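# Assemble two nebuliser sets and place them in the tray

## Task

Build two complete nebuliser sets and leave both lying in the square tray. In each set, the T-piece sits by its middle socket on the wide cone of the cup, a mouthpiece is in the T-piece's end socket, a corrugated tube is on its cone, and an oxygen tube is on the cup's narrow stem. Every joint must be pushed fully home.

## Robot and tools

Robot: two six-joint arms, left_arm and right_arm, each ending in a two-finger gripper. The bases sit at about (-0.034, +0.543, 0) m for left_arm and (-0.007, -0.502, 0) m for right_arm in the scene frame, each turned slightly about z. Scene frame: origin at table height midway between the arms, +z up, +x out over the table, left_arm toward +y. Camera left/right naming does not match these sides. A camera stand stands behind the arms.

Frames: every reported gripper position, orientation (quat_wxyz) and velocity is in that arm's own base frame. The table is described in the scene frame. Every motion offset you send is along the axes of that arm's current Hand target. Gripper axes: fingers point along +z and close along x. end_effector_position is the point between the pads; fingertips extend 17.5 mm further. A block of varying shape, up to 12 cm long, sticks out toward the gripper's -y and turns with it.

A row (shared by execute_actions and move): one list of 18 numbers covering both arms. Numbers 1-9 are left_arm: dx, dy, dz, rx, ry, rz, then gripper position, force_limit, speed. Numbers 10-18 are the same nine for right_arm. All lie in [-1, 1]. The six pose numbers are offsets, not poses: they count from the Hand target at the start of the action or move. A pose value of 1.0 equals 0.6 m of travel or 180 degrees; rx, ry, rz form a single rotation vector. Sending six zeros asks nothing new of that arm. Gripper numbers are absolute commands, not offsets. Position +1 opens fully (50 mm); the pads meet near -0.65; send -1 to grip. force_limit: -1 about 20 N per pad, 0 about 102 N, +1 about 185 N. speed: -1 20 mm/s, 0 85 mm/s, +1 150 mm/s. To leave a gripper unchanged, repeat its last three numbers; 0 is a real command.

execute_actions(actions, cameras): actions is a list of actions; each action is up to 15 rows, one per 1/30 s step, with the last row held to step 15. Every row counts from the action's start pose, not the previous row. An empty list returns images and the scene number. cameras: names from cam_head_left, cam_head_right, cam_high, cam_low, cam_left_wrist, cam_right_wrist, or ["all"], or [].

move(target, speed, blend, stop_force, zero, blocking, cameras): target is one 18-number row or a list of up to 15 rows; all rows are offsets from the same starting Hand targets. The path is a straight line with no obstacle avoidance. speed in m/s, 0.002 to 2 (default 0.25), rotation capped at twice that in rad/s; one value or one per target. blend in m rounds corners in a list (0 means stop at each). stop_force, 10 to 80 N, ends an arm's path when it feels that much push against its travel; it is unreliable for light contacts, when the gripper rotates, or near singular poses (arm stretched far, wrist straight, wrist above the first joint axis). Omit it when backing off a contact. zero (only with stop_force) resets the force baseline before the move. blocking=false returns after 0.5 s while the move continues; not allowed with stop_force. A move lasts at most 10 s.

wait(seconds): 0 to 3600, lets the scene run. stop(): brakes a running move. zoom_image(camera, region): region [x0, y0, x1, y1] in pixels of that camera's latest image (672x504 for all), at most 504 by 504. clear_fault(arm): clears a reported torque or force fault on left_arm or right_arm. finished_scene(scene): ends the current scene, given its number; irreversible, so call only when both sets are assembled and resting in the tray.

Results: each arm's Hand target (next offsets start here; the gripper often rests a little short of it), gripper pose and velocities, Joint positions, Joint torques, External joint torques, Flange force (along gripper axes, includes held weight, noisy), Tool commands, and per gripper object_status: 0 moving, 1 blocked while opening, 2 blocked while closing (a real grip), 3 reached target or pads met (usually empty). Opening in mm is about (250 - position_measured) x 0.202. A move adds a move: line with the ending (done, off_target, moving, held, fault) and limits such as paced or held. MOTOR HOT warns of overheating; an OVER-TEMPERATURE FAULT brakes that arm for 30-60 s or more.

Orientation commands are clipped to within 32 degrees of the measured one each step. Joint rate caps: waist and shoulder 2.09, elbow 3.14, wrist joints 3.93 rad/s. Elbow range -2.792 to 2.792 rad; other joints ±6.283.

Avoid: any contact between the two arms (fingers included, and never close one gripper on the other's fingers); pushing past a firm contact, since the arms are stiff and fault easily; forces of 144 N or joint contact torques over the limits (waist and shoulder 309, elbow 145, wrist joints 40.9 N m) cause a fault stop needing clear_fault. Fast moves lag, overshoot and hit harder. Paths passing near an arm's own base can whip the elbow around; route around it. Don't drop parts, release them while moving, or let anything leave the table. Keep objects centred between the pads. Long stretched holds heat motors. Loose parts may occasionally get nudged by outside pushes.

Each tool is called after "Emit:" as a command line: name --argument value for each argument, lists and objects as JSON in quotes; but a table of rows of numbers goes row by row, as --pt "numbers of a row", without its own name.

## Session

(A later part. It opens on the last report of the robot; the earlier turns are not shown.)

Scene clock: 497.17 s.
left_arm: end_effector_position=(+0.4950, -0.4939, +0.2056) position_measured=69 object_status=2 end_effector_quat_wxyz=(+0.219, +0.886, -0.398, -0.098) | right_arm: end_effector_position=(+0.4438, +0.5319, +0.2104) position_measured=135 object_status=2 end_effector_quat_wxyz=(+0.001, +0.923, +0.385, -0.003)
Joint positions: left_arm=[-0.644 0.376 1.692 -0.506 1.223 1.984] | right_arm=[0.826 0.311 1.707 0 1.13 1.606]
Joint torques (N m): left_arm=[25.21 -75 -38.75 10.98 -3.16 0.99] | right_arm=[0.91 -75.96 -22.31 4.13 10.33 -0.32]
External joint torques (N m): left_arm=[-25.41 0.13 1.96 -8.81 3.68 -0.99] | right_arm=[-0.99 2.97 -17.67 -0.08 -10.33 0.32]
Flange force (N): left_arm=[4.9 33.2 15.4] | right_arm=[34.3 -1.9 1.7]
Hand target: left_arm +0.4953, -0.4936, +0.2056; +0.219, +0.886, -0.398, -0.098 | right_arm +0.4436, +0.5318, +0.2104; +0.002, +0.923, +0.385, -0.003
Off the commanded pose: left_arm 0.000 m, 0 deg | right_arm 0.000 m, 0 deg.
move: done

Emit:
move --target '[0,0,0,0,0,0,-1,0,-0.5,0.0032,0,0,0,0,0,-1,-0.2,-0.5]' --speed 0.02

Emit:
move --pt "0 0 0 0 0 0 0.736 0 -0.5 0 0 0 0 0 0 -1 -0.2 -0.5" --pt "0 0 -0.25 0 0 0 0.736 0 -0.5 0 0 0 0 0 0 -1 -0.2 -0.5" --speed 0.15 --cameras '["cam_low","cam_high"]'

Scene clock: 502.97 s.
left_arm: end_effector_position=(+0.4955, -0.4935, +0.2056) position_measured=69 object_status=2 end_effector_quat_wxyz=(+0.218, +0.886, -0.398, -0.097) | right_arm: end_effector_position=(+0.4448, +0.5331, +0.2103) position_measured=135 object_status=2 end_effector_quat_wxyz=(+0.002, +0.923, +0.385, -0.003)
Joint positions: left_arm=[-0.643 0.376 1.692 -0.506 1.223 1.984] | right_arm=[0.826 0.314 1.704 0 1.131 1.606]
Joint torques (N m): left_arm=[10.81 -75.39 -37.69 6.1 -1.63 0.67] | right_arm=[0.63 -74.65 -33 4.11 4.18 -0.56]
External joint torques (N m): left_arm=[-11.11 0.41 0.81 -3.93 2.14 -0.67] | right_arm=[-0.65 1.7 -6.82 -0.08 -4.17 0.56]
Flange force (N): left_arm=[3.1 14.6 6.0] | right_arm=[14.0 -1.0 1.3]
Hand target: left_arm +0.4953, -0.4936, +0.2056; +0.219, +0.886, -0.398, -0.098 | right_arm +0.4449, +0.5332, +0.2104; +0.002, +0.923, +0.385, -0.003
Off the commanded pose: left_arm 0.000 m, 0 deg | right_arm 0.000 m, 0 deg.
move: done

Scene clock: 504.80 s.
left_arm: end_effector_position=(+0.5473, -0.4472, +0.3385) position_measured=43 object_status=3 end_effector_quat_wxyz=(+0.219, +0.886, -0.398, -0.097) | right_arm: end_effector_position=(+0.4449, +0.5332, +0.2104) position_measured=135 object_status=2 end_effector_quat_wxyz=(+0.002, +0.923, +0.385, -0.003)
Joint positions: left_arm=[-0.551 0.327 1.504 -0.464 1.472 1.95] | right_arm=[0.826 0.314 1.703 0 1.131 1.606]
Joint torques (N m): left_arm=[1.31 -77.06 -40.98 2.78 0.02 -0.18] | right_arm=[-2.16 -71.3 -38.39 3.78 0.16 -0.01]
External joint torques (N m): left_arm=[-2.14 2.59 -0.07 -0.32 0.46 0.18] | right_arm=[1.82 -1.97 -1.49 0.24 -0.15 0.01]
Flange force (N): left_arm=[4.8 0.6 0.8] | right_arm=[-0.1 -2.6 -2.6]
Hand target: left_arm +0.5473, -0.4472, +0.3384; +0.219, +0.886, -0.398, -0.098 | right_arm +0.4449, +0.5332, +0.2104; +0.002, +0.923, +0.385, -0.003
Off the commanded pose: left_arm 0.000 m, 0 deg | right_arm 0.000 m, 0 deg.
move: done
Images, in order (width x height): cam_high 672x504, cam_low 672x504.

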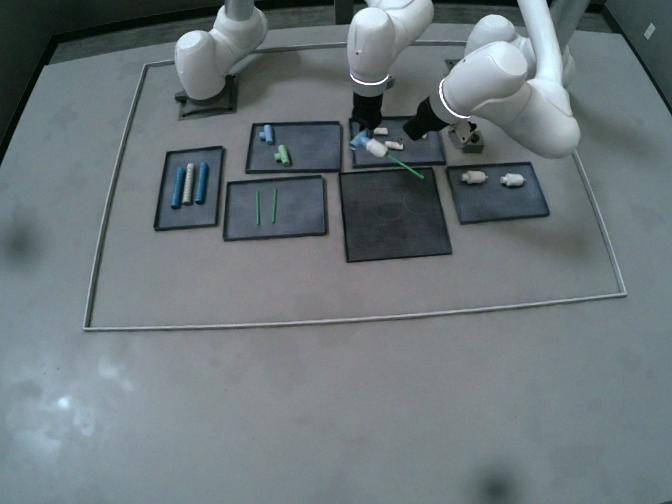

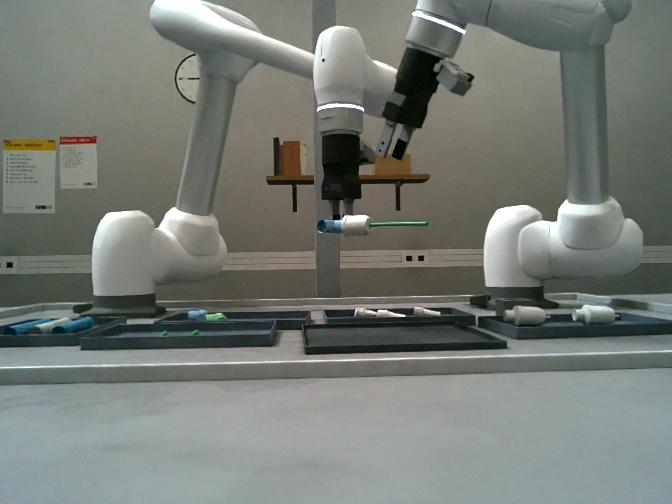

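Emit:
move --pt "0 0 0 0 0 0 0.736 0 -0.5 -0.2703 0.279 0 0 0 -0.4894 -1 -0.2 -0.5" --pt "-0.2993 0.063 0.3502 0.0562 0.1023 -0.249 0.736 0 -0.5 -0.2703 0.279 0 0 0 -0.4894 -1 -0.2 -0.5" --speed '[0.3,0.35]' --blend 0.02 --cameras '["cam_head_right","cam_left_wrist","cam_right_wrist"]'

Scene clock: 520.37 s.
left_arm: end_effector_position=(+0.3302, -0.4002, +0.1697) position_measured=43 object_status=3 end_effector_quat_wxyz=(+0.148, +0.989, +0.000, +0.001) | right_arm: end_effector_position=(+0.4500, +0.3001, +0.2116) position_measured=135 object_status=2 end_effector_quat_wxyz=(-0.001, +0.395, +0.919, -0.003)
Joint positions: left_arm=[-0.839 0 2.191 -0.29 0.748 0.925] | right_arm=[0.526 0.083 1.989 -0.003 1.077 -0.231]
Joint torques (N m): left_arm=[1.65 -37.22 -35.49 3.25 -0.94 -0.13] | right_arm=[-2.24 -45.89 -37.44 3.64 0.23 0.05]
External joint torques (N m): left_arm=[-1.65 1.99 0.28 -0.31 0.43 0.13] | right_arm=[2.16 -1.59 -1.17 0.2 -0.16 -0.05]
Flange force (N): left_arm=[-0.2 3.1 3.0] | right_arm=[3.9 0.4 -2.3]
Hand target: left_arm +0.3302, -0.4002, +0.1697; +0.148, +0.989, +0.000, +0.001 | right_arm +0.4500, +0.3001, +0.2116; -0.001, +0.395, +0.919, -0.003
Off the commanded pose: left_arm 0.000 m, 0 deg | right_arm 0.000 m, 0 deg.
move: done

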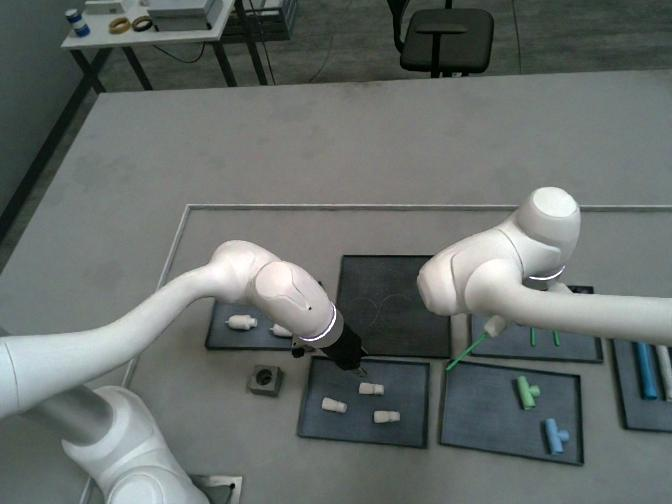

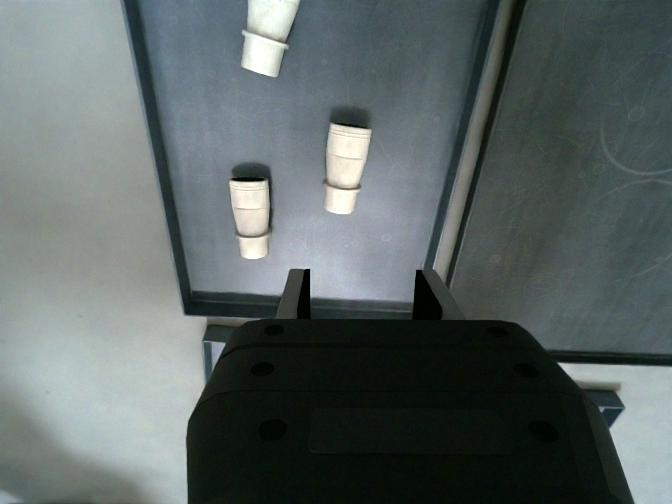

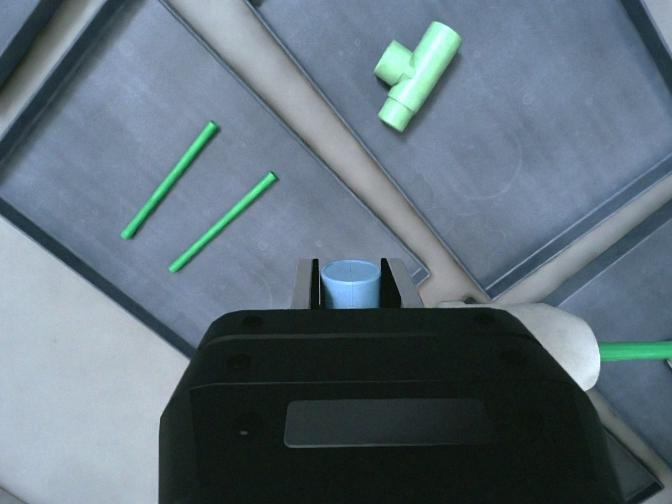

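Emit:
move --pt "-0.0047 -0.0142 0.152 0 -0.0105 0.0345 0.736 0 -0.5 0 0 0 0 0 0 -1 -0.2 -0.5" --speed 0.2 --cameras '["cam_left_wrist"]'

Scene clock: 531.00 s.
left_arm: end_effector_position=(+0.3274, -0.4187, +0.0801) position_measured=43 object_status=3 end_effector_quat_wxyz=(+0.147, +0.987, -0.056, -0.008) | right_arm: end_effector_position=(+0.4500, +0.3001, +0.2116) position_measured=135 object_status=2 end_effector_quat_wxyz=(-0.001, +0.395, +0.919, -0.003)
Joint positions: left_arm=[-0.855 0.147 2.241 -0.399 0.586 1.144] | right_arm=[0.526 0.083 1.989 -0.003 1.077 -0.231]
Joint torques (N m): left_arm=[1.31 -46.88 -29.16 2.61 -0.78 -0.11] | right_arm=[-2.05 -46.07 -37.32 3.62 0.25 -0.02]
External joint torques (N m): left_arm=[-1.42 2.89 0.17 -0.29 0.43 0.11] | right_arm=[2.1 -1.86 -1.54 0.25 -0.18 0.01]
Flange force (N): left_arm=[1.4 2.7 5.2] | right_arm=[3.8 0.6 -2.9]
Hand target: left_arm +0.3274, -0.4187, +0.0800; +0.147, +0.987, -0.056, -0.008 | right_arm +0.4500, +0.3001, +0.2116; -0.001, +0.395, +0.919, -0.003
Off the commanded pose: left_arm 0.000 m, 0 deg | right_arm 0.000 m, 0 deg.
move: done

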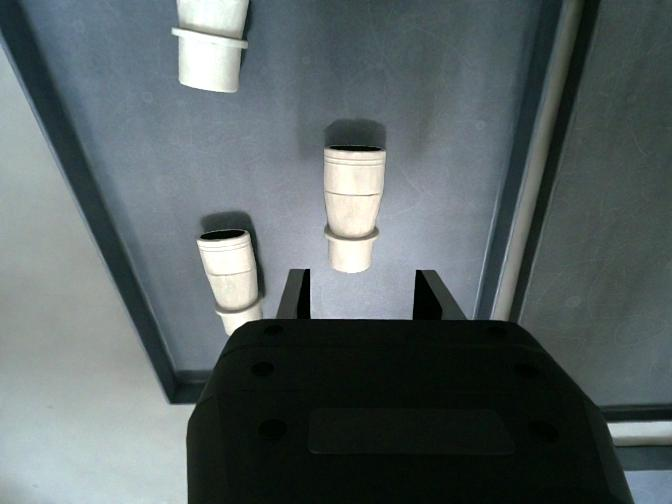

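Emit:
move --pt "-0.0035 -0.0195 0.064 0 0 0 0.736 0 -0.5 0 0 0 0 0 0 -1 -0.2 -0.5" --pt "-0.0035 -0.0268 0.0877 0 0 0 0.736 0 -0.5 0 0 0 0 0 0 -1 -0.2 -0.5" --speed '[0.12,0.05]'

Emit:
execute_actions --actions '[[[0,0,0,0,0,0,-1,0,-0.5,0,0,0,0,0,0,-1,-0.2,-0.5]],[[0,0,0,0,0,0,-1,0,-0.5,0,0,0,0,0,0,-1,-0.2,-0.5]]]' --cameras '["cam_left_wrist"]'

Scene clock: 537.87 s.
left_arm: end_effector_position=(+0.3254, -0.4185, +0.0250) position_measured=43 object_status=3 end_effector_quat_wxyz=(+0.147, +0.987, -0.056, -0.008) | right_arm: end_effector_position=(+0.4500, +0.3001, +0.2116) position_measured=135 object_status=2 end_effector_quat_wxyz=(-0.001, +0.395, +0.919, -0.003)
Joint positions: left_arm=[-0.858 0.234 2.281 -0.491 0.471 1.249] | right_arm=[0.526 0.083 1.989 -0.003 1.077 -0.231]
Joint torques (N m): left_arm=[1.2 -50.98 -24.47 2.39 -0.69 -0.19] | right_arm=[-2.03 -46.04 -37.42 3.67 0.22 -0.02]
External joint torques (N m): left_arm=[-1.44 2.5 -0.12 -0.49 0.41 0.19] | right_arm=[1.9 -1.37 -1.29 0.18 -0.16 0.02]
Flange force (N): left_arm=[1.0 2.0 5.7] | right_arm=[3.5 0.9 -2.3]
Hand target: left_arm +0.3254, -0.4184, +0.0250; +0.147, +0.987, -0.056, -0.008 | right_arm +0.4500, +0.3001, +0.2116; -0.001, +0.395, +0.919, -0.003
Off the commanded pose: left_arm 0.000 m, 0 deg | right_arm 0.000 m, 0 deg.
move: done

Scene clock: 539.07 s.
left_arm: end_effector_position=(+0.3254, -0.4184, +0.0250) position_measured=131 object_status=2 end_effector_quat_wxyz=(+0.147, +0.987, -0.056, -0.008) | right_arm: end_effector_position=(+0.4500, +0.3001, +0.2116) position_measured=135 object_status=2 end_effector_quat_wxyz=(-0.001, +0.395, +0.919, -0.003)
Joint positions: left_arm=[-0.858 0.234 2.281 -0.491 0.471 1.249] | right_arm=[0.526 0.083 1.989 -0.003 1.077 -0.231]
Joint torques (N m): left_arm=[1.82 -50.71 -24.42 2.22 -0.7 -0.14] | right_arm=[-2.31 -46.14 -37.37 3.6 0.26 0.04]
External joint torques (N m): left_arm=[-1.93 2.32 -0.01 -0.32 0.42 0.14] | right_arm=[2.17 -0.96 -1.25 0.25 -0.2 -0.04]
External joint torques at the end of the 1st action: left_arm=[-1.78 2.62 0.25 -0.32 0.4 0.13] | right_arm=[2.15 -1.6 -1.39 0.22 -0.17 -0.06]
Flange force (N): left_arm=[0.0 2.9 5.2] | right_arm=[3.7 1.5 -1.8]
Flange force at the end of the 1st action (N): left_arm=[0.1 2.4 5.8] | right_arm=[3.8 0.8 -2.6]
Hand target: left_arm +0.3254, -0.4184, +0.0250; +0.147, +0.987, -0.056, -0.008 | right_arm +0.4500, +0.3001, +0.2116; -0.001, +0.395, +0.919, -0.003
Off the commanded pose: left_arm 0.000 m, 0 deg | right_arm 0.000 m, 0 deg.

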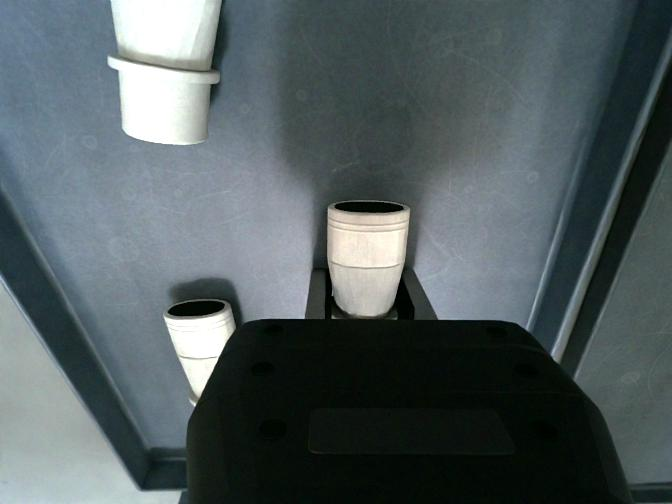

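Emit:
move --pt "0 0.073 -0.239 0 0 0 -1 0 -0.5 0 0 0 0 0 0 -1 -0.2 -0.5" --pt "0.3427 0.1258 -0.2152 0.0384 -0.0541 0.227 -1 0 -0.5 0 0 0 0 0 0 -1 -0.2 -0.5" --speed 0.3 --blend 0.03

Emit:
move --pt "0 0 0 0 0 0 -1 0 -0.5 0.2363 0.2067 0.074 0 0 0 -1 -0.2 -0.5" --speed 0.2 --cameras '["cam_high","cam_low","cam_head_left"]'

Emit:
zoom_image --camera "cam_low" --region '[280, 200, 400, 270]'

Emit:
zoom_image --camera "cam_high" --region '[310, 100, 430, 190]'

Scene clock: 560.30 s.
left_arm: end_effector_position=(+0.5256, -0.4759, +0.1708) position_measured=131 object_status=2 end_effector_quat_wxyz=(+0.077, +0.909, -0.409, -0.035) | right_arm: end_effector_position=(+0.4500, +0.3001, +0.2116) position_measured=135 object_status=2 end_effector_quat_wxyz=(-0.001, +0.395, +0.919, -0.003)
Joint positions: left_arm=[-0.716 0.375 1.705 -0.19 1.091 1.791] | right_arm=[0.526 0.083 1.989 -0.003 1.077 -0.231]
Joint torques (N m): left_arm=[1.54 -78.88 -37.76 3.62 -0.32 -0.18] | right_arm=[-2.08 -46.12 -37.28 3.6 0.25 0]
External joint torques (N m): left_arm=[-1.53 2.74 0.26 -0.28 0.41 0.18] | right_arm=[1.91 -1.49 -1.45 0.25 -0.18 0]
Flange force (N): left_arm=[3.7 0.9 2.0] | right_arm=[3.4 0.9 -2.5]
Hand target: left_arm +0.5257, -0.4759, +0.1708; +0.077, +0.909, -0.409, -0.035 | right_arm +0.4500, +0.3001, +0.2116; -0.001, +0.395, +0.919, -0.003
Off the commanded pose: left_arm 0.000 m, 0 deg | right_arm 0.000 m, 0 deg.
move: done

Scene clock: 561.63 s.
left_arm: end_effector_position=(+0.5257, -0.4759, +0.1708) position_measured=131 object_status=2 end_effector_quat_wxyz=(+0.077, +0.909, -0.409, -0.035) | right_arm: end_effector_position=(+0.4424, +0.4882, +0.1662) position_measured=135 object_status=2 end_effector_quat_wxyz=(-0.001, +0.395, +0.918, -0.003)
Joint positions: left_arm=[-0.716 0.375 1.705 -0.19 1.091 1.791] | right_arm=[0.782 0.297 1.817 0 1.035 0.025]
Joint torques (N m): left_arm=[1.8 -78.28 -37.84 3.59 -0.3 -0.12] | right_arm=[-2.15 -67.18 -36.3 3.53 0.14 0.01]
External joint torques (N m): left_arm=[-2.14 2.46 0.32 -0.26 0.38 0.12] | right_arm=[1.71 -1.9 -1.43 0.23 -0.07 -0.01]
Flange force (N): left_arm=[3.3 1.9 2.0] | right_arm=[2.6 0.0 -2.8]
Hand target: left_arm +0.5257, -0.4759, +0.1708; +0.077, +0.909, -0.409, -0.035 | right_arm +0.4424, +0.4881, +0.1662; -0.001, +0.395, +0.919, -0.003
Off the commanded pose: left_arm 0.000 m, 0 deg | right_arm 0.000 m, 0 deg.
move: done
Images, in order (width x height): cam_head_left 672x504, cam_high 672x504, cam_low 672x504.

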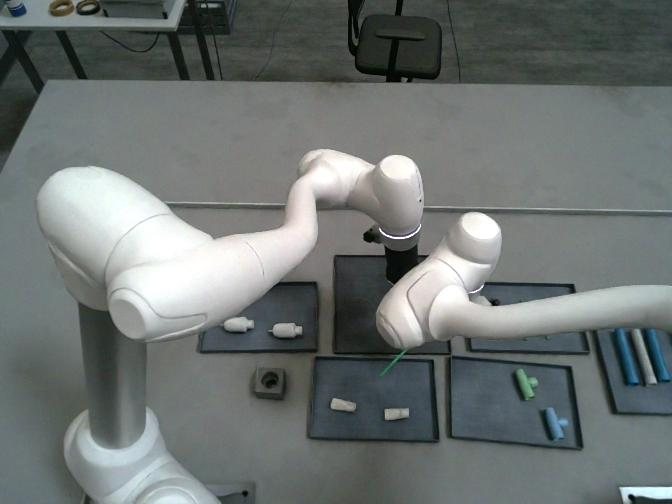

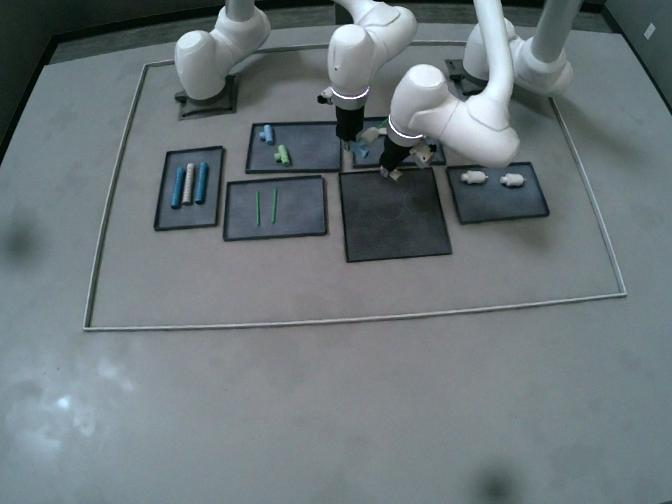

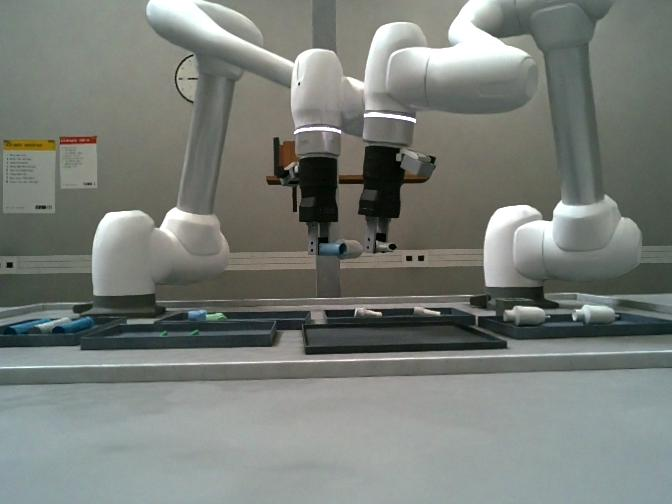

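Scaled by 4.200 from the camera's image (finer frame: 960x720).

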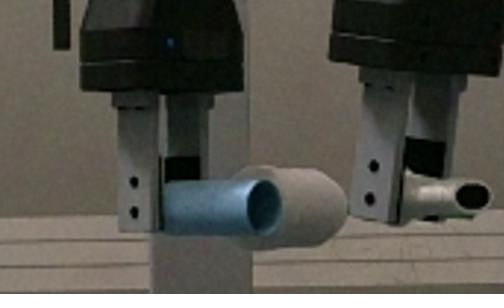

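Scaled by 4.200 from the camera's image (finer frame: 960x720).

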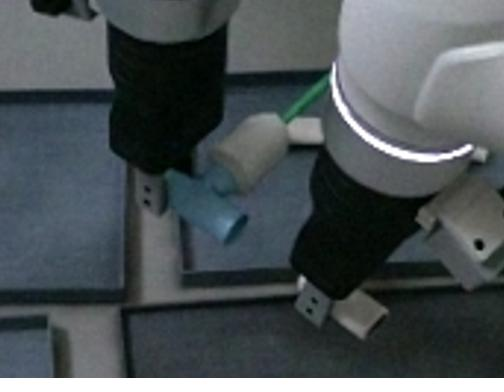

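Emit:
move --target '[0,0.1315,0.0224,0,0,0,-1,0,-0.5,0,0,0,0,0,0,-1,-0.2,-0.5]' --speed 0.02 --stop_force 10 --cameras '["cam_low","cam_high"]'

Emit:
zoom_image --camera "cam_low" --region '[290, 210, 390, 270]'

Emit:
zoom_image --camera "cam_high" --region '[320, 110, 410, 180]'

Scene clock: 570.23 s.
left_arm: end_effector_position=(+0.4794, -0.5169, +0.1708) position_measured=131 object_status=2 end_effector_quat_wxyz=(+0.077, +0.909, -0.409, -0.035) | right_arm: end_effector_position=(+0.4424, +0.4881, +0.1662) position_measured=135 object_status=2 end_effector_quat_wxyz=(-0.001, +0.395, +0.919, -0.003)
Joint positions: left_arm=[-0.803 0.363 1.722 -0.193 1.072 1.708] | right_arm=[0.782 0.297 1.817 -0.001 1.035 0.025]
Joint torques (N m): left_arm=[-10.46 -76.32 -36.17 -0.36 0.57 0.09] | right_arm=[-3.36 -68.54 -46.63 3.12 -4.93 -0.14]
External joint torques (N m): left_arm=[10.85 1.71 -1.16 3.69 -0.52 -0.09] | right_arm=[3.37 -0.09 9.01 0.65 5 0.14]
Flange force (N): left_arm=[4.1 -15.5 -2.1] | right_arm=[4.2 -15.2 -0.6]
Hand target: left_arm +0.4795, -0.5169, +0.1708; +0.077, +0.909, -0.409, -0.035 (not the last commanded pose) | right_arm +0.4424, +0.4881, +0.1662; -0.001, +0.395, +0.919, -0.003
Off the commanded pose: left_arm 0.018 m, 0 deg | right_arm 0.000 m, 0 deg.
move: contact (left_arm)
Images, in order (width x height): cam_high 672x504, cam_low 672x504.

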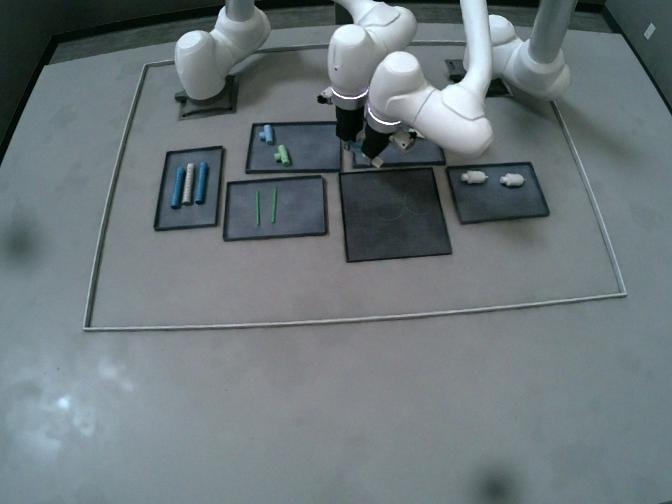

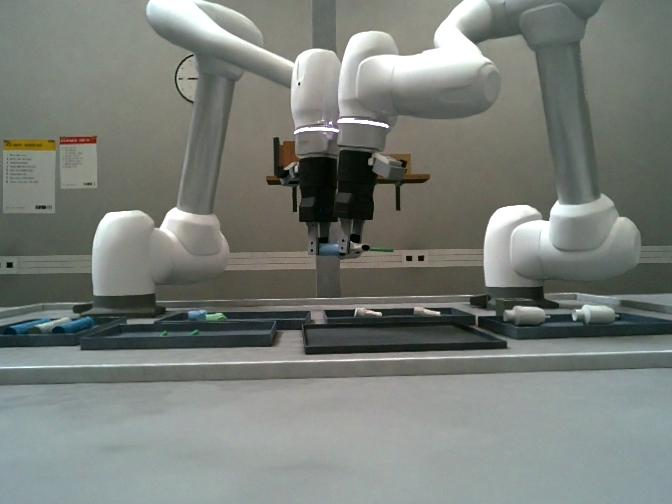

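Scaled by 5.040 from the camera's image (finer frame: 960x720).

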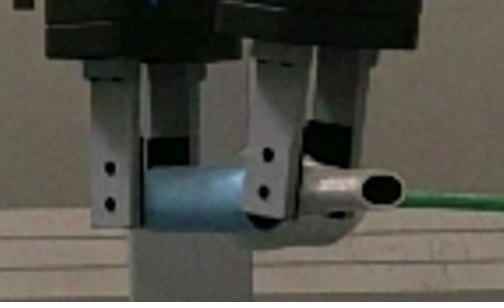

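Scaled by 5.600 from the camera's image (finer frame: 960x720).

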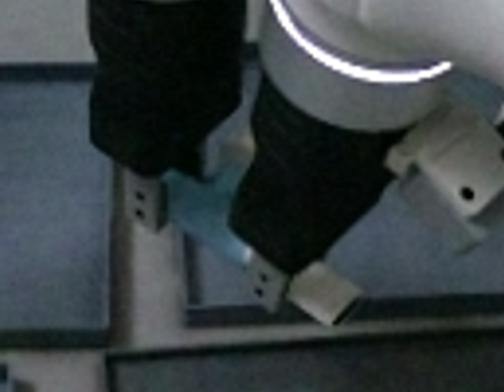

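Emit:
move --target '[0,0.05,0.0085,0,0,0,-1,0,-0.5,0,0,0,0,0,0,-1,-0.2,-0.5]' --speed 0.012 --stop_force 20

Emit:
move --target '[0,0.03,0.0051,0,0,0,-1,0,-0.5,0,0,0,0,0,0,-1,-0.2,-0.5]' --speed 0.012 --stop_force 25

Scene clock: 576.37 s.
left_arm: end_effector_position=(+0.4725, -0.5230, +0.1708) position_measured=131 object_status=2 end_effector_quat_wxyz=(+0.077, +0.909, -0.409, -0.034) | right_arm: end_effector_position=(+0.4423, +0.4880, +0.1661) position_measured=135 object_status=2 end_effector_quat_wxyz=(-0.001, +0.395, +0.918, -0.003)
Joint positions: left_arm=[-0.816 0.362 1.724 -0.193 1.069 1.695] | right_arm=[0.782 0.297 1.817 -0.001 1.035 0.025]
Joint torques (N m): left_arm=[-30.13 -79.43 -44.37 -8.31 -1.67 -0.53] | right_arm=[2.54 -64.62 -60.51 5.48 -13.59 -0.3]
External joint torques (N m): left_arm=[29.82 5.13 7.03 11.62 1.71 0.53] | right_arm=[-2.83 -4.37 22.75 -1.72 13.66 0.3]
Flange force (N): left_arm=[-6.7 -43.6 -1.7] | right_arm=[-7.2 -43.4 -7.0]
Hand target: left_arm +0.4725, -0.5230, +0.1708; +0.077, +0.909, -0.409, -0.034 (not the last commanded pose) | right_arm +0.4424, +0.4881, +0.1662; -0.001, +0.395, +0.919, -0.003
Off the commanded pose: left_arm 0.021 m, 0 deg | right_arm 0.000 m, 0 deg.
move: contact (left_arm)

Scene clock: 577.10 s.
left_arm: end_effector_position=(+0.4711, -0.5242, +0.1708) position_measured=131 object_status=2 end_effector_quat_wxyz=(+0.077, +0.909, -0.409, -0.034) | right_arm: end_effector_position=(+0.4424, +0.4881, +0.1662) position_measured=135 object_status=2 end_effector_quat_wxyz=(-0.001, +0.395, +0.919, -0.003)
Joint positions: left_arm=[-0.818 0.362 1.724 -0.193 1.068 1.692] | right_arm=[0.782 0.297 1.817 -0.001 1.035 0.025]
Joint torques (N m): left_arm=[-52.5 -78.79 -45.69 -16.43 -1.79 -0.89] | right_arm=[2.99 -65.21 -79.31 6.2 -23.41 -0.22]
External joint torques (N m): left_arm=[52.12 4.86 8.74 19.71 1.86 0.89] | right_arm=[-2.98 -4.09 41.53 -2.42 23.48 0.22]
Flange force (N): left_arm=[-10.8 -75.3 -7.3] | right_arm=[-9.9 -74.5 -6.8]
Hand target: left_arm +0.4711, -0.5242, +0.1708; +0.077, +0.909, -0.409, -0.034 (not the last commanded pose) | right_arm +0.4424, +0.4881, +0.1662; -0.001, +0.395, +0.919, -0.003
Off the commanded pose: left_arm 0.016 m, 0 deg | right_arm 0.000 m, 0 deg.
move: contact (left_arm)

Emit:
move --target '[0,-0.0115,-0.002,0,0,0,-1,0,-0.5,0,0,0,0,0,0,-1,-0.2,-0.5]' --speed 0.02

Emit:
move --target '[0,0.003,0.0005,0,0,0,-1,0,-0.5,0,0,0,0,0,0,-1,-0.2,-0.5]' --speed 0.02

Scene clock: 580.37 s.
left_arm: end_effector_position=(+0.4763, -0.5196, +0.1708) position_measured=131 object_status=2 end_effector_quat_wxyz=(+0.077, +0.909, -0.409, -0.034) | right_arm: end_effector_position=(+0.4425, +0.4883, +0.1664) position_measured=135 object_status=2 end_effector_quat_wxyz=(-0.001, +0.395, +0.919, -0.003)
Joint positions: left_arm=[-0.809 0.362 1.723 -0.193 1.07 1.702] | right_arm=[0.782 0.297 1.817 -0.001 1.035 0.025]
Joint torques (N m): left_arm=[2.37 -79 -42.12 3.52 -2.09 -0.25] | right_arm=[2.02 -65.31 -34.22 4.81 0.76 -0.29]
External joint torques (N m): left_arm=[-1.99 4.69 4.92 -0.19 2.13 0.24] | right_arm=[-2.32 -3.56 -3.34 -1.06 -0.69 0.29]
Flange force (N): left_arm=[-2.1 1.3 5.0] | right_arm=[-3.0 1.2 -4.9]
Hand target: left_arm +0.4764, -0.5195, +0.1708; +0.077, +0.909, -0.409, -0.034 | right_arm +0.4424, +0.4881, +0.1662; -0.001, +0.395, +0.919, -0.003
Off the commanded pose: left_arm 0.000 m, 0 deg | right_arm 0.000 m, 0 deg.
move: done

Scene clock: 580.87 s.
left_arm: end_effector_position=(+0.4751, -0.5207, +0.1708) position_measured=131 object_status=2 end_effector_quat_wxyz=(+0.077, +0.909, -0.409, -0.034) | right_arm: end_effector_position=(+0.4424, +0.4881, +0.1662) position_measured=135 object_status=2 end_effector_quat_wxyz=(-0.001, +0.395, +0.919, -0.003)
Joint positions: left_arm=[-0.811 0.362 1.723 -0.193 1.07 1.699] | right_arm=[0.782 0.297 1.817 -0.001 1.035 0.025]
Joint torques (N m): left_arm=[-0.14 -78.85 -41.45 2.55 -1.88 -0.23] | right_arm=[1.61 -65.91 -36.83 4.7 -0.55 -0.33]
External joint torques (N m): left_arm=[0.49 4.32 4.22 0.78 1.93 0.23] | right_arm=[-1.73 -2.5 -0.69 -0.95 0.62 0.33]
Flange force (N): left_arm=[-1.4 -2.0 3.7] | right_arm=[-2.3 -1.8 -3.9]
Hand target: left_arm +0.4750, -0.5207, +0.1708; +0.077, +0.909, -0.409, -0.034 | right_arm +0.4424, +0.4881, +0.1662; -0.001, +0.395, +0.919, -0.003
Off the commanded pose: left_arm 0.000 m, 0 deg | right_arm 0.000 m, 0 deg.
move: done

Emit:
move --target '[0,-0.0085,-0.0015,0,0,0,-1,0,-0.5,0,0,0,0,0,0,-1,-0.2,-0.5]' --speed 0.02

Scene clock: 585.27 s.
left_arm: end_effector_position=(+0.4788, -0.5173, +0.1709) position_measured=131 object_status=2 end_effector_quat_wxyz=(+0.077, +0.909, -0.409, -0.034) | right_arm: end_effector_position=(+0.4424, +0.4881, +0.1662) position_measured=135 object_status=2 end_effector_quat_wxyz=(-0.001, +0.395, +0.919, -0.003)
Joint positions: left_arm=[-0.804 0.363 1.722 -0.193 1.071 1.706] | right_arm=[0.782 0.297 1.817 -0.001 1.035 0.025]
Joint torques (N m): left_arm=[2.15 -78.42 -42.17 3.49 -2.01 -0.25] | right_arm=[1.69 -65.8 -34.48 4.76 0.62 -0.3]
External joint torques (N m): left_arm=[-2 3.78 4.67 -0.14 2.04 0.25] | right_arm=[-1.52 -3.6 -3.27 -0.98 -0.55 0.3]
Flange force (N): left_arm=[-2.9 1.6 4.2] | right_arm=[-1.8 1.0 -5.1]
Hand target: left_arm +0.4789, -0.5173, +0.1708; +0.077, +0.909, -0.409, -0.034 | right_arm +0.4424, +0.4881, +0.1662; -0.001, +0.395, +0.919, -0.003
Off the commanded pose: left_arm 0.000 m, 0 deg | right_arm 0.000 m, 0 deg.
move: done

Emit:
execute_actions --actions '[]' --cameras '["cam_low","cam_high","cam_left_wrist","cam_right_wrist"]'

Emit:
zoom_image --camera "cam_low" --region '[300, 220, 390, 260]'

Emit:
zoom_image --camera "cam_high" --region '[330, 110, 400, 170]'

Scene clock: 588.60 s.
left_arm: end_effector_position=(+0.4789, -0.5173, +0.1708) position_measured=131 object_status=2 end_effector_quat_wxyz=(+0.077, +0.909, -0.409, -0.034) | right_arm: end_effector_position=(+0.4424, +0.4881, +0.1662) position_measured=135 object_status=2 end_effector_quat_wxyz=(-0.001, +0.395, +0.919, -0.003)
Joint positions: left_arm=[-0.804 0.363 1.722 -0.192 1.071 1.706] | right_arm=[0.782 0.297 1.817 -0.001 1.035 0.025]
Joint velocities: within noise
Joint torques (N m): left_arm=[2.68 -78.96 -42.11 3.52 -2.01 -0.3] | right_arm=[1.92 -65.81 -34.46 4.79 0.71 -0.25]
External joint torques (N m): left_arm=[-2.77 4.8 5.02 -0.22 2.07 0.3] | right_arm=[-1.97 -3 -3.16 -1.02 -0.64 0.25]
Flange force (N): left_arm=[-2.2 2.3 5.5] | right_arm=[-2.5 1.6 -4.3]
Hand target: left_arm +0.4789, -0.5173, +0.1708; +0.077, +0.909, -0.409, -0.034 | right_arm +0.4424, +0.4881, +0.1662; -0.001, +0.395, +0.919, -0.003
Tool commands: left_gripper/position=-1.0 left_gripper/force_limit=+0.0 left_gripper/speed=-0.5 right_gripper/position=-1.0 right_gripper/force_limit=-0.2 right_gripper/speed=-0.5
Off the commanded pose: left_arm 0.000 m, 0 deg | right_arm 0.000 m, 0 deg.
Images, in order (width x height): cam_high 672x504, cam_low 672x504, cam_left_wrist 672x504, cam_right_wrist 672x504.

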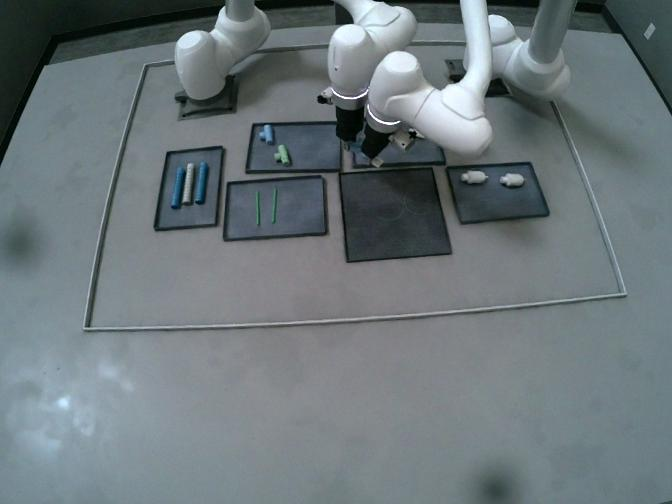

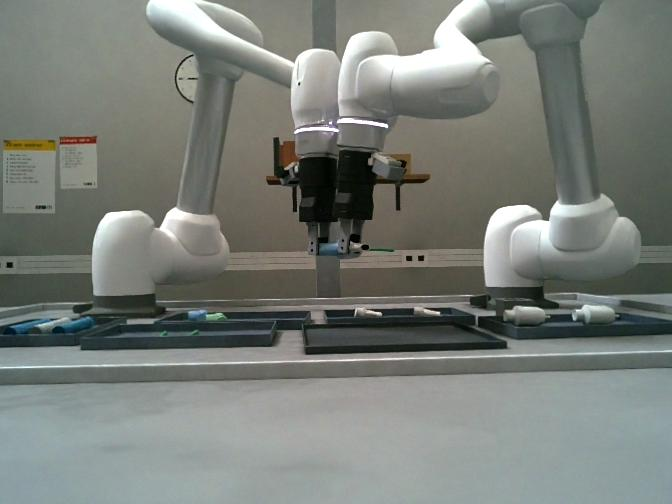

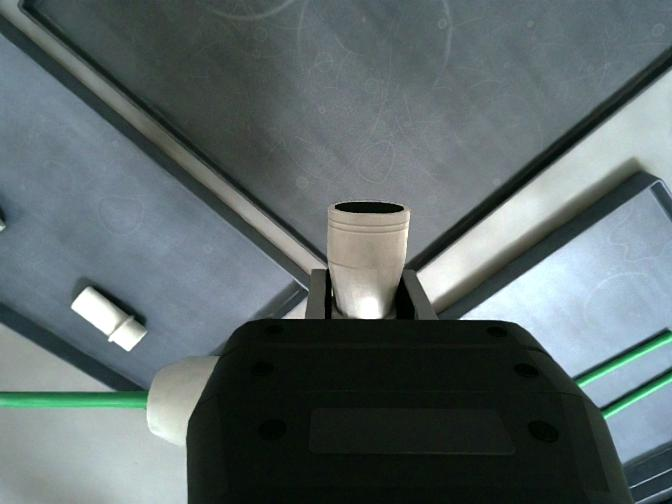

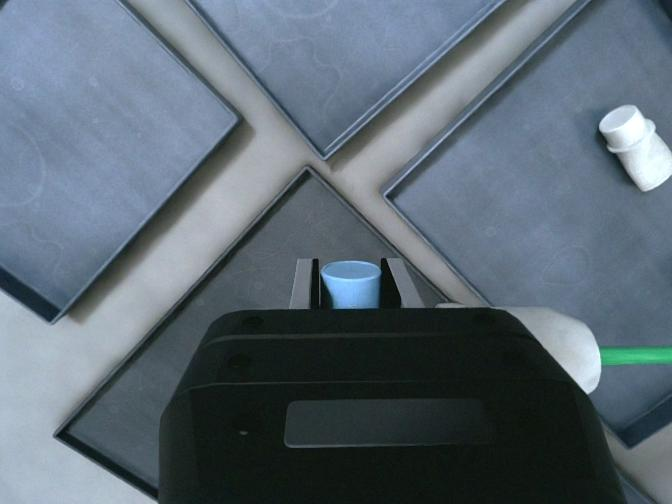

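Scaled by 5.600 from the camera's image (finer frame: 960x720).

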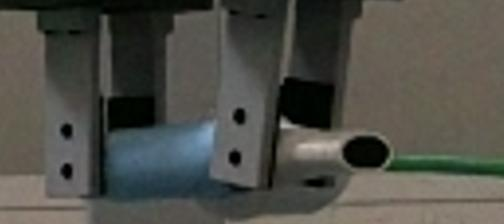

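Scaled by 7.200 from the camera's image (finer frame: 960x720).

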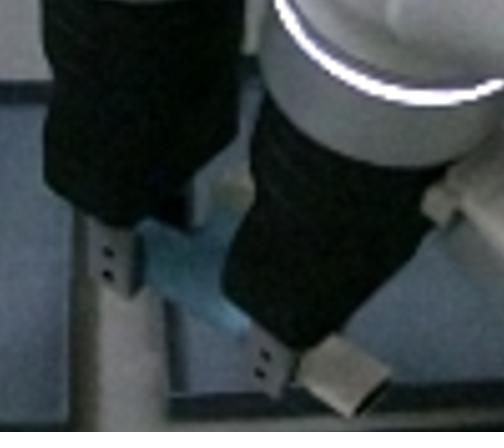

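Emit:
move --target '[0,-0.0493,-0.0084,0,0,0,-1,0,-0.5,0,0,0,0,0,0,-1,-0.2,-0.5]' --speed 0.04 --cameras '["cam_low","cam_high"]'

Emit:
zoom_image --camera "cam_low" --region '[300, 220, 390, 260]'

Emit:
zoom_image --camera "cam_high" --region '[330, 110, 410, 180]'

Scene clock: 601.13 s.
left_arm: end_effector_position=(+0.5013, -0.4974, +0.1708) position_measured=131 object_status=2 end_effector_quat_wxyz=(+0.077, +0.909, -0.409, -0.034) | right_arm: end_effector_position=(+0.4424, +0.4881, +0.1662) position_measured=135 object_status=2 end_effector_quat_wxyz=(-0.001, +0.395, +0.919, -0.003)
Joint positions: left_arm=[-0.761 0.368 1.715 -0.191 1.08 1.747] | right_arm=[0.782 0.297 1.817 -0.001 1.035 0.025]
Joint torques (N m): left_arm=[2 -77.42 -37.73 3.61 -0.36 -0.15] | right_arm=[-1.96 -67.26 -36.42 3.5 0.27 0.01]
External joint torques (N m): left_arm=[-2.03 2.76 0.56 -0.3 0.44 0.15] | right_arm=[1.7 -1.72 -1.35 0.28 -0.2 -0.01]
Flange force (N): left_arm=[3.2 1.8 2.4] | right_arm=[2.6 0.0 -2.3]
Hand target: left_arm +0.5013, -0.4974, +0.1708; +0.077, +0.909, -0.409, -0.034 | right_arm +0.4424, +0.4881, +0.1662; -0.001, +0.395, +0.919, -0.003
Off the commanded pose: left_arm 0.000 m, 0 deg | right_arm 0.000 m, 0 deg.
move: done
Images, in order (width x height): cam_high 672x504, cam_low 672x504.

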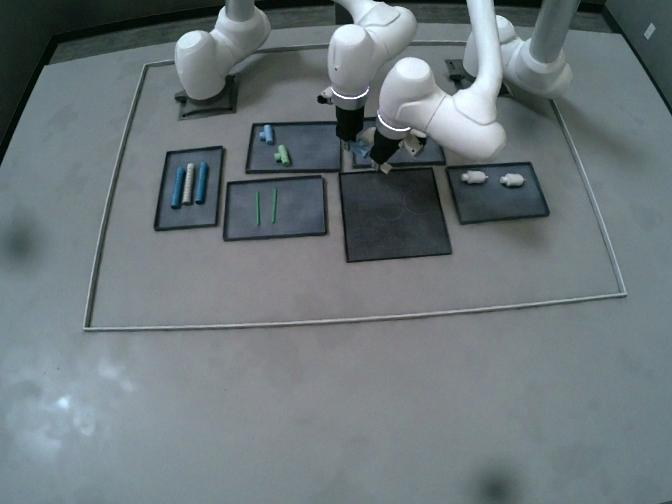

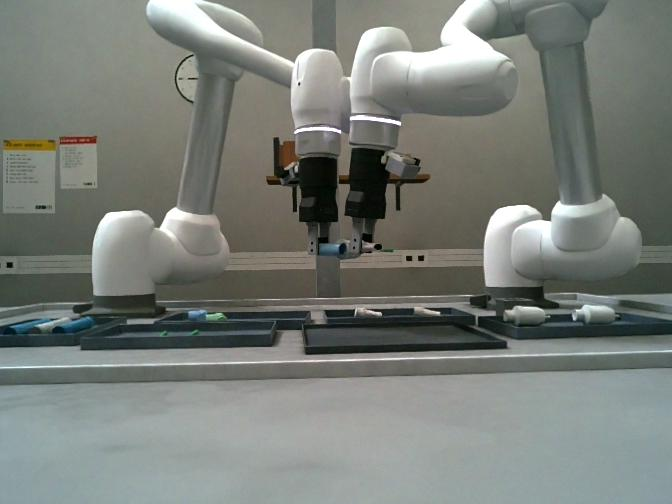

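Scaled by 5.600 from the camera's image (finer frame: 960x720).

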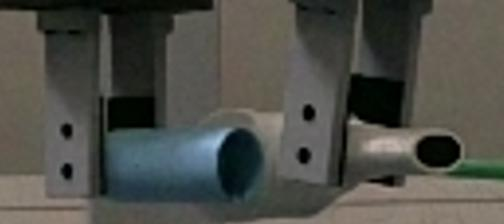

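Scaled by 6.300 from the camera's image (finer frame: 960x720).

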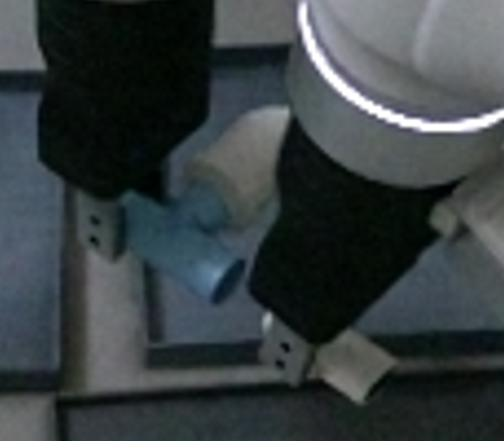

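Emit:
move --target '[0,0,0,0,0,0,-1,0,-0.5,-0.003,0,0,0,0,-0.0111,-1,-0.2,-0.5]' --speed 0.04

Emit:
move --target '[0,0.0986,0.0168,0,0,0,-1,0,-0.5,0,0,0,0,0,0,-1,-0.2,-0.5]' --speed 0.02 --stop_force 12

Emit:
move --target '[0,0.05,0.0085,0,0,0,-1,0,-0.5,0,0,0,0,0,0,-1,-0.2,-0.5]' --speed 0.012 --stop_force 15 --cameras '["cam_low"]'

Emit:
zoom_image --camera "cam_low" --region '[300, 220, 390, 260]'

Scene clock: 622.73 s.
left_arm: end_effector_position=(+0.5013, -0.4974, +0.1708) position_measured=131 object_status=2 end_effector_quat_wxyz=(+0.077, +0.909, -0.409, -0.034) | right_arm: end_effector_position=(+0.4436, +0.4868, +0.1662) position_measured=135 object_status=2 end_effector_quat_wxyz=(-0.001, +0.379, +0.925, -0.003)
Joint positions: left_arm=[-0.761 0.368 1.715 -0.191 1.08 1.747] | right_arm=[0.78 0.296 1.817 -0.001 1.035 -0.013]
Joint torques (N m): left_arm=[1.67 -77.6 -37.53 3.62 -0.34 -0.14] | right_arm=[-2.28 -67.69 -36.27 3.56 0.23 0.06]
External joint torques (N m): left_arm=[-1.84 2.82 0.29 -0.31 0.41 0.14] | right_arm=[2.37 -1.64 -1.54 0.23 -0.15 -0.06]
Flange force (N): left_arm=[3.8 1.5 2.2] | right_arm=[3.5 0.6 -2.5]
Hand target: left_arm +0.5013, -0.4974, +0.1708; +0.077, +0.909, -0.409, -0.034 | right_arm +0.4436, +0.4868, +0.1662; -0.001, +0.379, +0.925, -0.003
Off the commanded pose: left_arm 0.000 m, 0 deg | right_arm 0.000 m, 0 deg.
move: done

Scene clock: 624.80 s.
left_arm: end_effector_position=(+0.4795, -0.5168, +0.1709) position_measured=131 object_status=2 end_effector_quat_wxyz=(+0.077, +0.909, -0.409, -0.034) | right_arm: end_effector_position=(+0.4436, +0.4868, +0.1662) position_measured=135 object_status=2 end_effector_quat_wxyz=(-0.001, +0.379, +0.925, -0.003)
Joint positions: left_arm=[-0.803 0.363 1.722 -0.192 1.071 1.707] | right_arm=[0.78 0.296 1.817 -0.001 1.035 -0.013]
Joint torques (N m): left_arm=[-12.46 -76.24 -36.16 -0.93 0.69 0.08] | right_arm=[-3.77 -68.26 -48.39 3.12 -5.72 -0.15]
External joint torques (N m): left_arm=[12.19 1.56 -1.09 4.24 -0.63 -0.08] | right_arm=[3.52 -0.45 10.75 0.64 5.79 0.15]
Flange force (N): left_arm=[3.6 -17.4 -2.4] | right_arm=[4.8 -18.6 -0.7]
Hand target: left_arm +0.4795, -0.5168, +0.1708; +0.077, +0.909, -0.409, -0.034 (not the last commanded pose) | right_arm +0.4436, +0.4868, +0.1662; -0.001, +0.379, +0.925, -0.003
Off the commanded pose: left_arm 0.031 m, 0 deg | right_arm 0.000 m, 0 deg.
move: contact (left_arm)

Scene clock: 625.50 s.
left_arm: end_effector_position=(+0.4786, -0.5176, +0.1709) position_measured=131 object_status=2 end_effector_quat_wxyz=(+0.077, +0.909, -0.409, -0.034) | right_arm: end_effector_position=(+0.4436, +0.4868, +0.1662) position_measured=135 object_status=2 end_effector_quat_wxyz=(-0.001, +0.379, +0.925, -0.003)
Joint positions: left_arm=[-0.804 0.363 1.722 -0.192 1.071 1.705] | right_arm=[0.78 0.296 1.817 -0.001 1.035 -0.013]
Joint torques (N m): left_arm=[-27.82 -75.48 -33.95 -5.94 2.06 0.33] | right_arm=[-5.81 -68.96 -60.79 2.5 -12.21 -0.16]
External joint torques (N m): left_arm=[27.41 1.07 -3.34 9.24 -2.01 -0.33] | right_arm=[5.69 -0.04 23.1 1.27 12.28 0.16]
Flange force (N): left_arm=[6.2 -38.2 -7.0] | right_arm=[7.4 -38.7 -0.5]
Hand target: left_arm +0.4786, -0.5176, +0.1709; +0.077, +0.909, -0.409, -0.034 (not the last commanded pose) | right_arm +0.4436, +0.4868, +0.1662; -0.001, +0.379, +0.925, -0.003
Off the commanded pose: left_arm 0.029 m, 0 deg | right_arm 0.000 m, 0 deg.
move: contact (left_arm)

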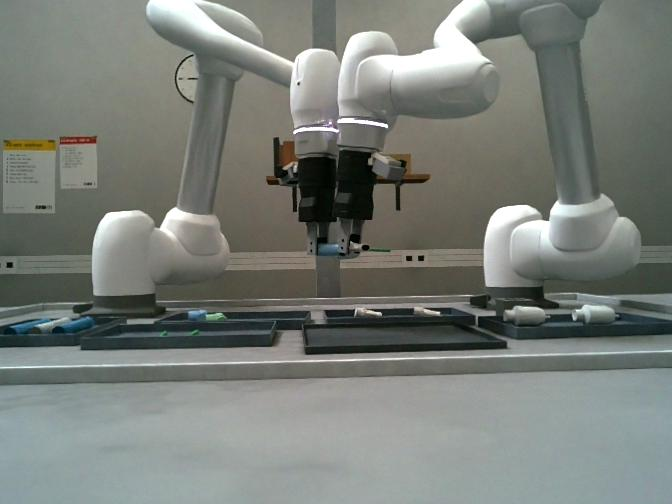

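Scaled by 5.600 from the camera's image (finer frame: 960x720).

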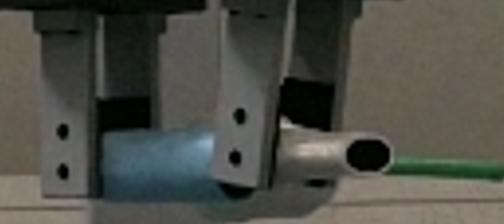

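Emit:
move --pt "0 -0.0074 -0.0013 0 0 0 -1 0 -0.5 0 0 0 0 0 0 -1 -0.2 -0.5" --pt "0 -0.0081 0.0028 0 0 0 -1 0 -0.5 0 0 0 0 0 0 -1 -0.2 -0.5" --speed 0.04

Emit:
move --target '[0,0.0493,0.0084,0,0,0,-1,0,-0.5,0,0,0,0,0,0,-1,-0.2,-0.5]' --speed 0.015 --stop_force 15 --cameras '["cam_low"]'

Emit:
zoom_image --camera "cam_low" --region '[300, 220, 390, 260]'

Scene clock: 633.40 s.
left_arm: end_effector_position=(+0.4820, -0.5147, +0.1684) position_measured=131 object_status=2 end_effector_quat_wxyz=(+0.077, +0.909, -0.409, -0.034) | right_arm: end_effector_position=(+0.4436, +0.4868, +0.1662) position_measured=135 object_status=2 end_effector_quat_wxyz=(-0.001, +0.379, +0.925, -0.003)
Joint positions: left_arm=[-0.798 0.365 1.724 -0.192 1.068 1.712] | right_arm=[0.78 0.296 1.817 -0.001 1.035 -0.013]
Joint torques (N m): left_arm=[1.77 -77.21 -37.33 3.61 -0.36 -0.14] | right_arm=[-2.25 -67.62 -36.17 3.54 0.24 0.04]
External joint torques (N m): left_arm=[-1.99 2.97 0.25 -0.32 0.42 0.14] | right_arm=[1.69 -1.79 -1.69 0.22 -0.17 -0.04]
Flange force (N): left_arm=[4.0 1.8 2.4] | right_arm=[2.5 0.7 -2.8]
Hand target: left_arm +0.4820, -0.5147, +0.1684; +0.077, +0.909, -0.409, -0.034 | right_arm +0.4436, +0.4868, +0.1662; -0.001, +0.379, +0.925, -0.003
Off the commanded pose: left_arm 0.000 m, 0 deg | right_arm 0.000 m, 0 deg.
move: done

Scene clock: 634.23 s.
left_arm: end_effector_position=(+0.4793, -0.5171, +0.1682) position_measured=131 object_status=2 end_effector_quat_wxyz=(+0.077, +0.909, -0.409, -0.034) | right_arm: end_effector_position=(+0.4436, +0.4868, +0.1661) position_measured=135 object_status=2 end_effector_quat_wxyz=(-0.001, +0.379, +0.925, -0.003)
Joint positions: left_arm=[-0.803 0.365 1.724 -0.192 1.067 1.707] | right_arm=[0.78 0.296 1.817 -0.001 1.035 -0.013]
Joint torques (N m): left_arm=[-15.67 -77.22 -35.91 -2.05 1.08 0.15] | right_arm=[-4.12 -67.75 -50.16 2.94 -7.05 -0.14]
External joint torques (N m): left_arm=[15.74 2.42 -1.25 5.36 -1.02 -0.15] | right_arm=[3.94 -1.18 12.47 0.84 7.13 0.14]
Flange force (N): left_arm=[4.8 -22.5 -2.3] | right_arm=[5.3 -22.3 -2.2]
Hand target: left_arm +0.4793, -0.5171, +0.1682; +0.077, +0.909, -0.409, -0.034 (not the last commanded pose) | right_arm +0.4436, +0.4868, +0.1662; -0.001, +0.379, +0.925, -0.003
Off the commanded pose: left_arm 0.026 m, 0 deg | right_arm 0.000 m, 0 deg.
move: contact (left_arm)

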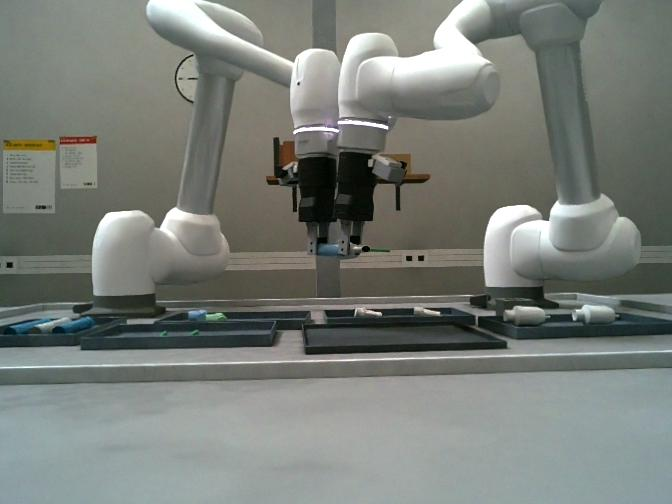

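Scaled by 5.600 from the camera's image (finer frame: 960x720).

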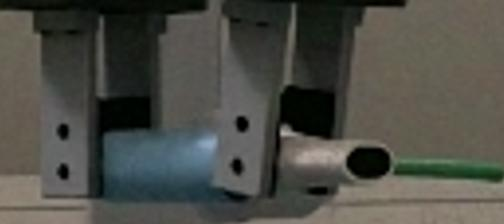

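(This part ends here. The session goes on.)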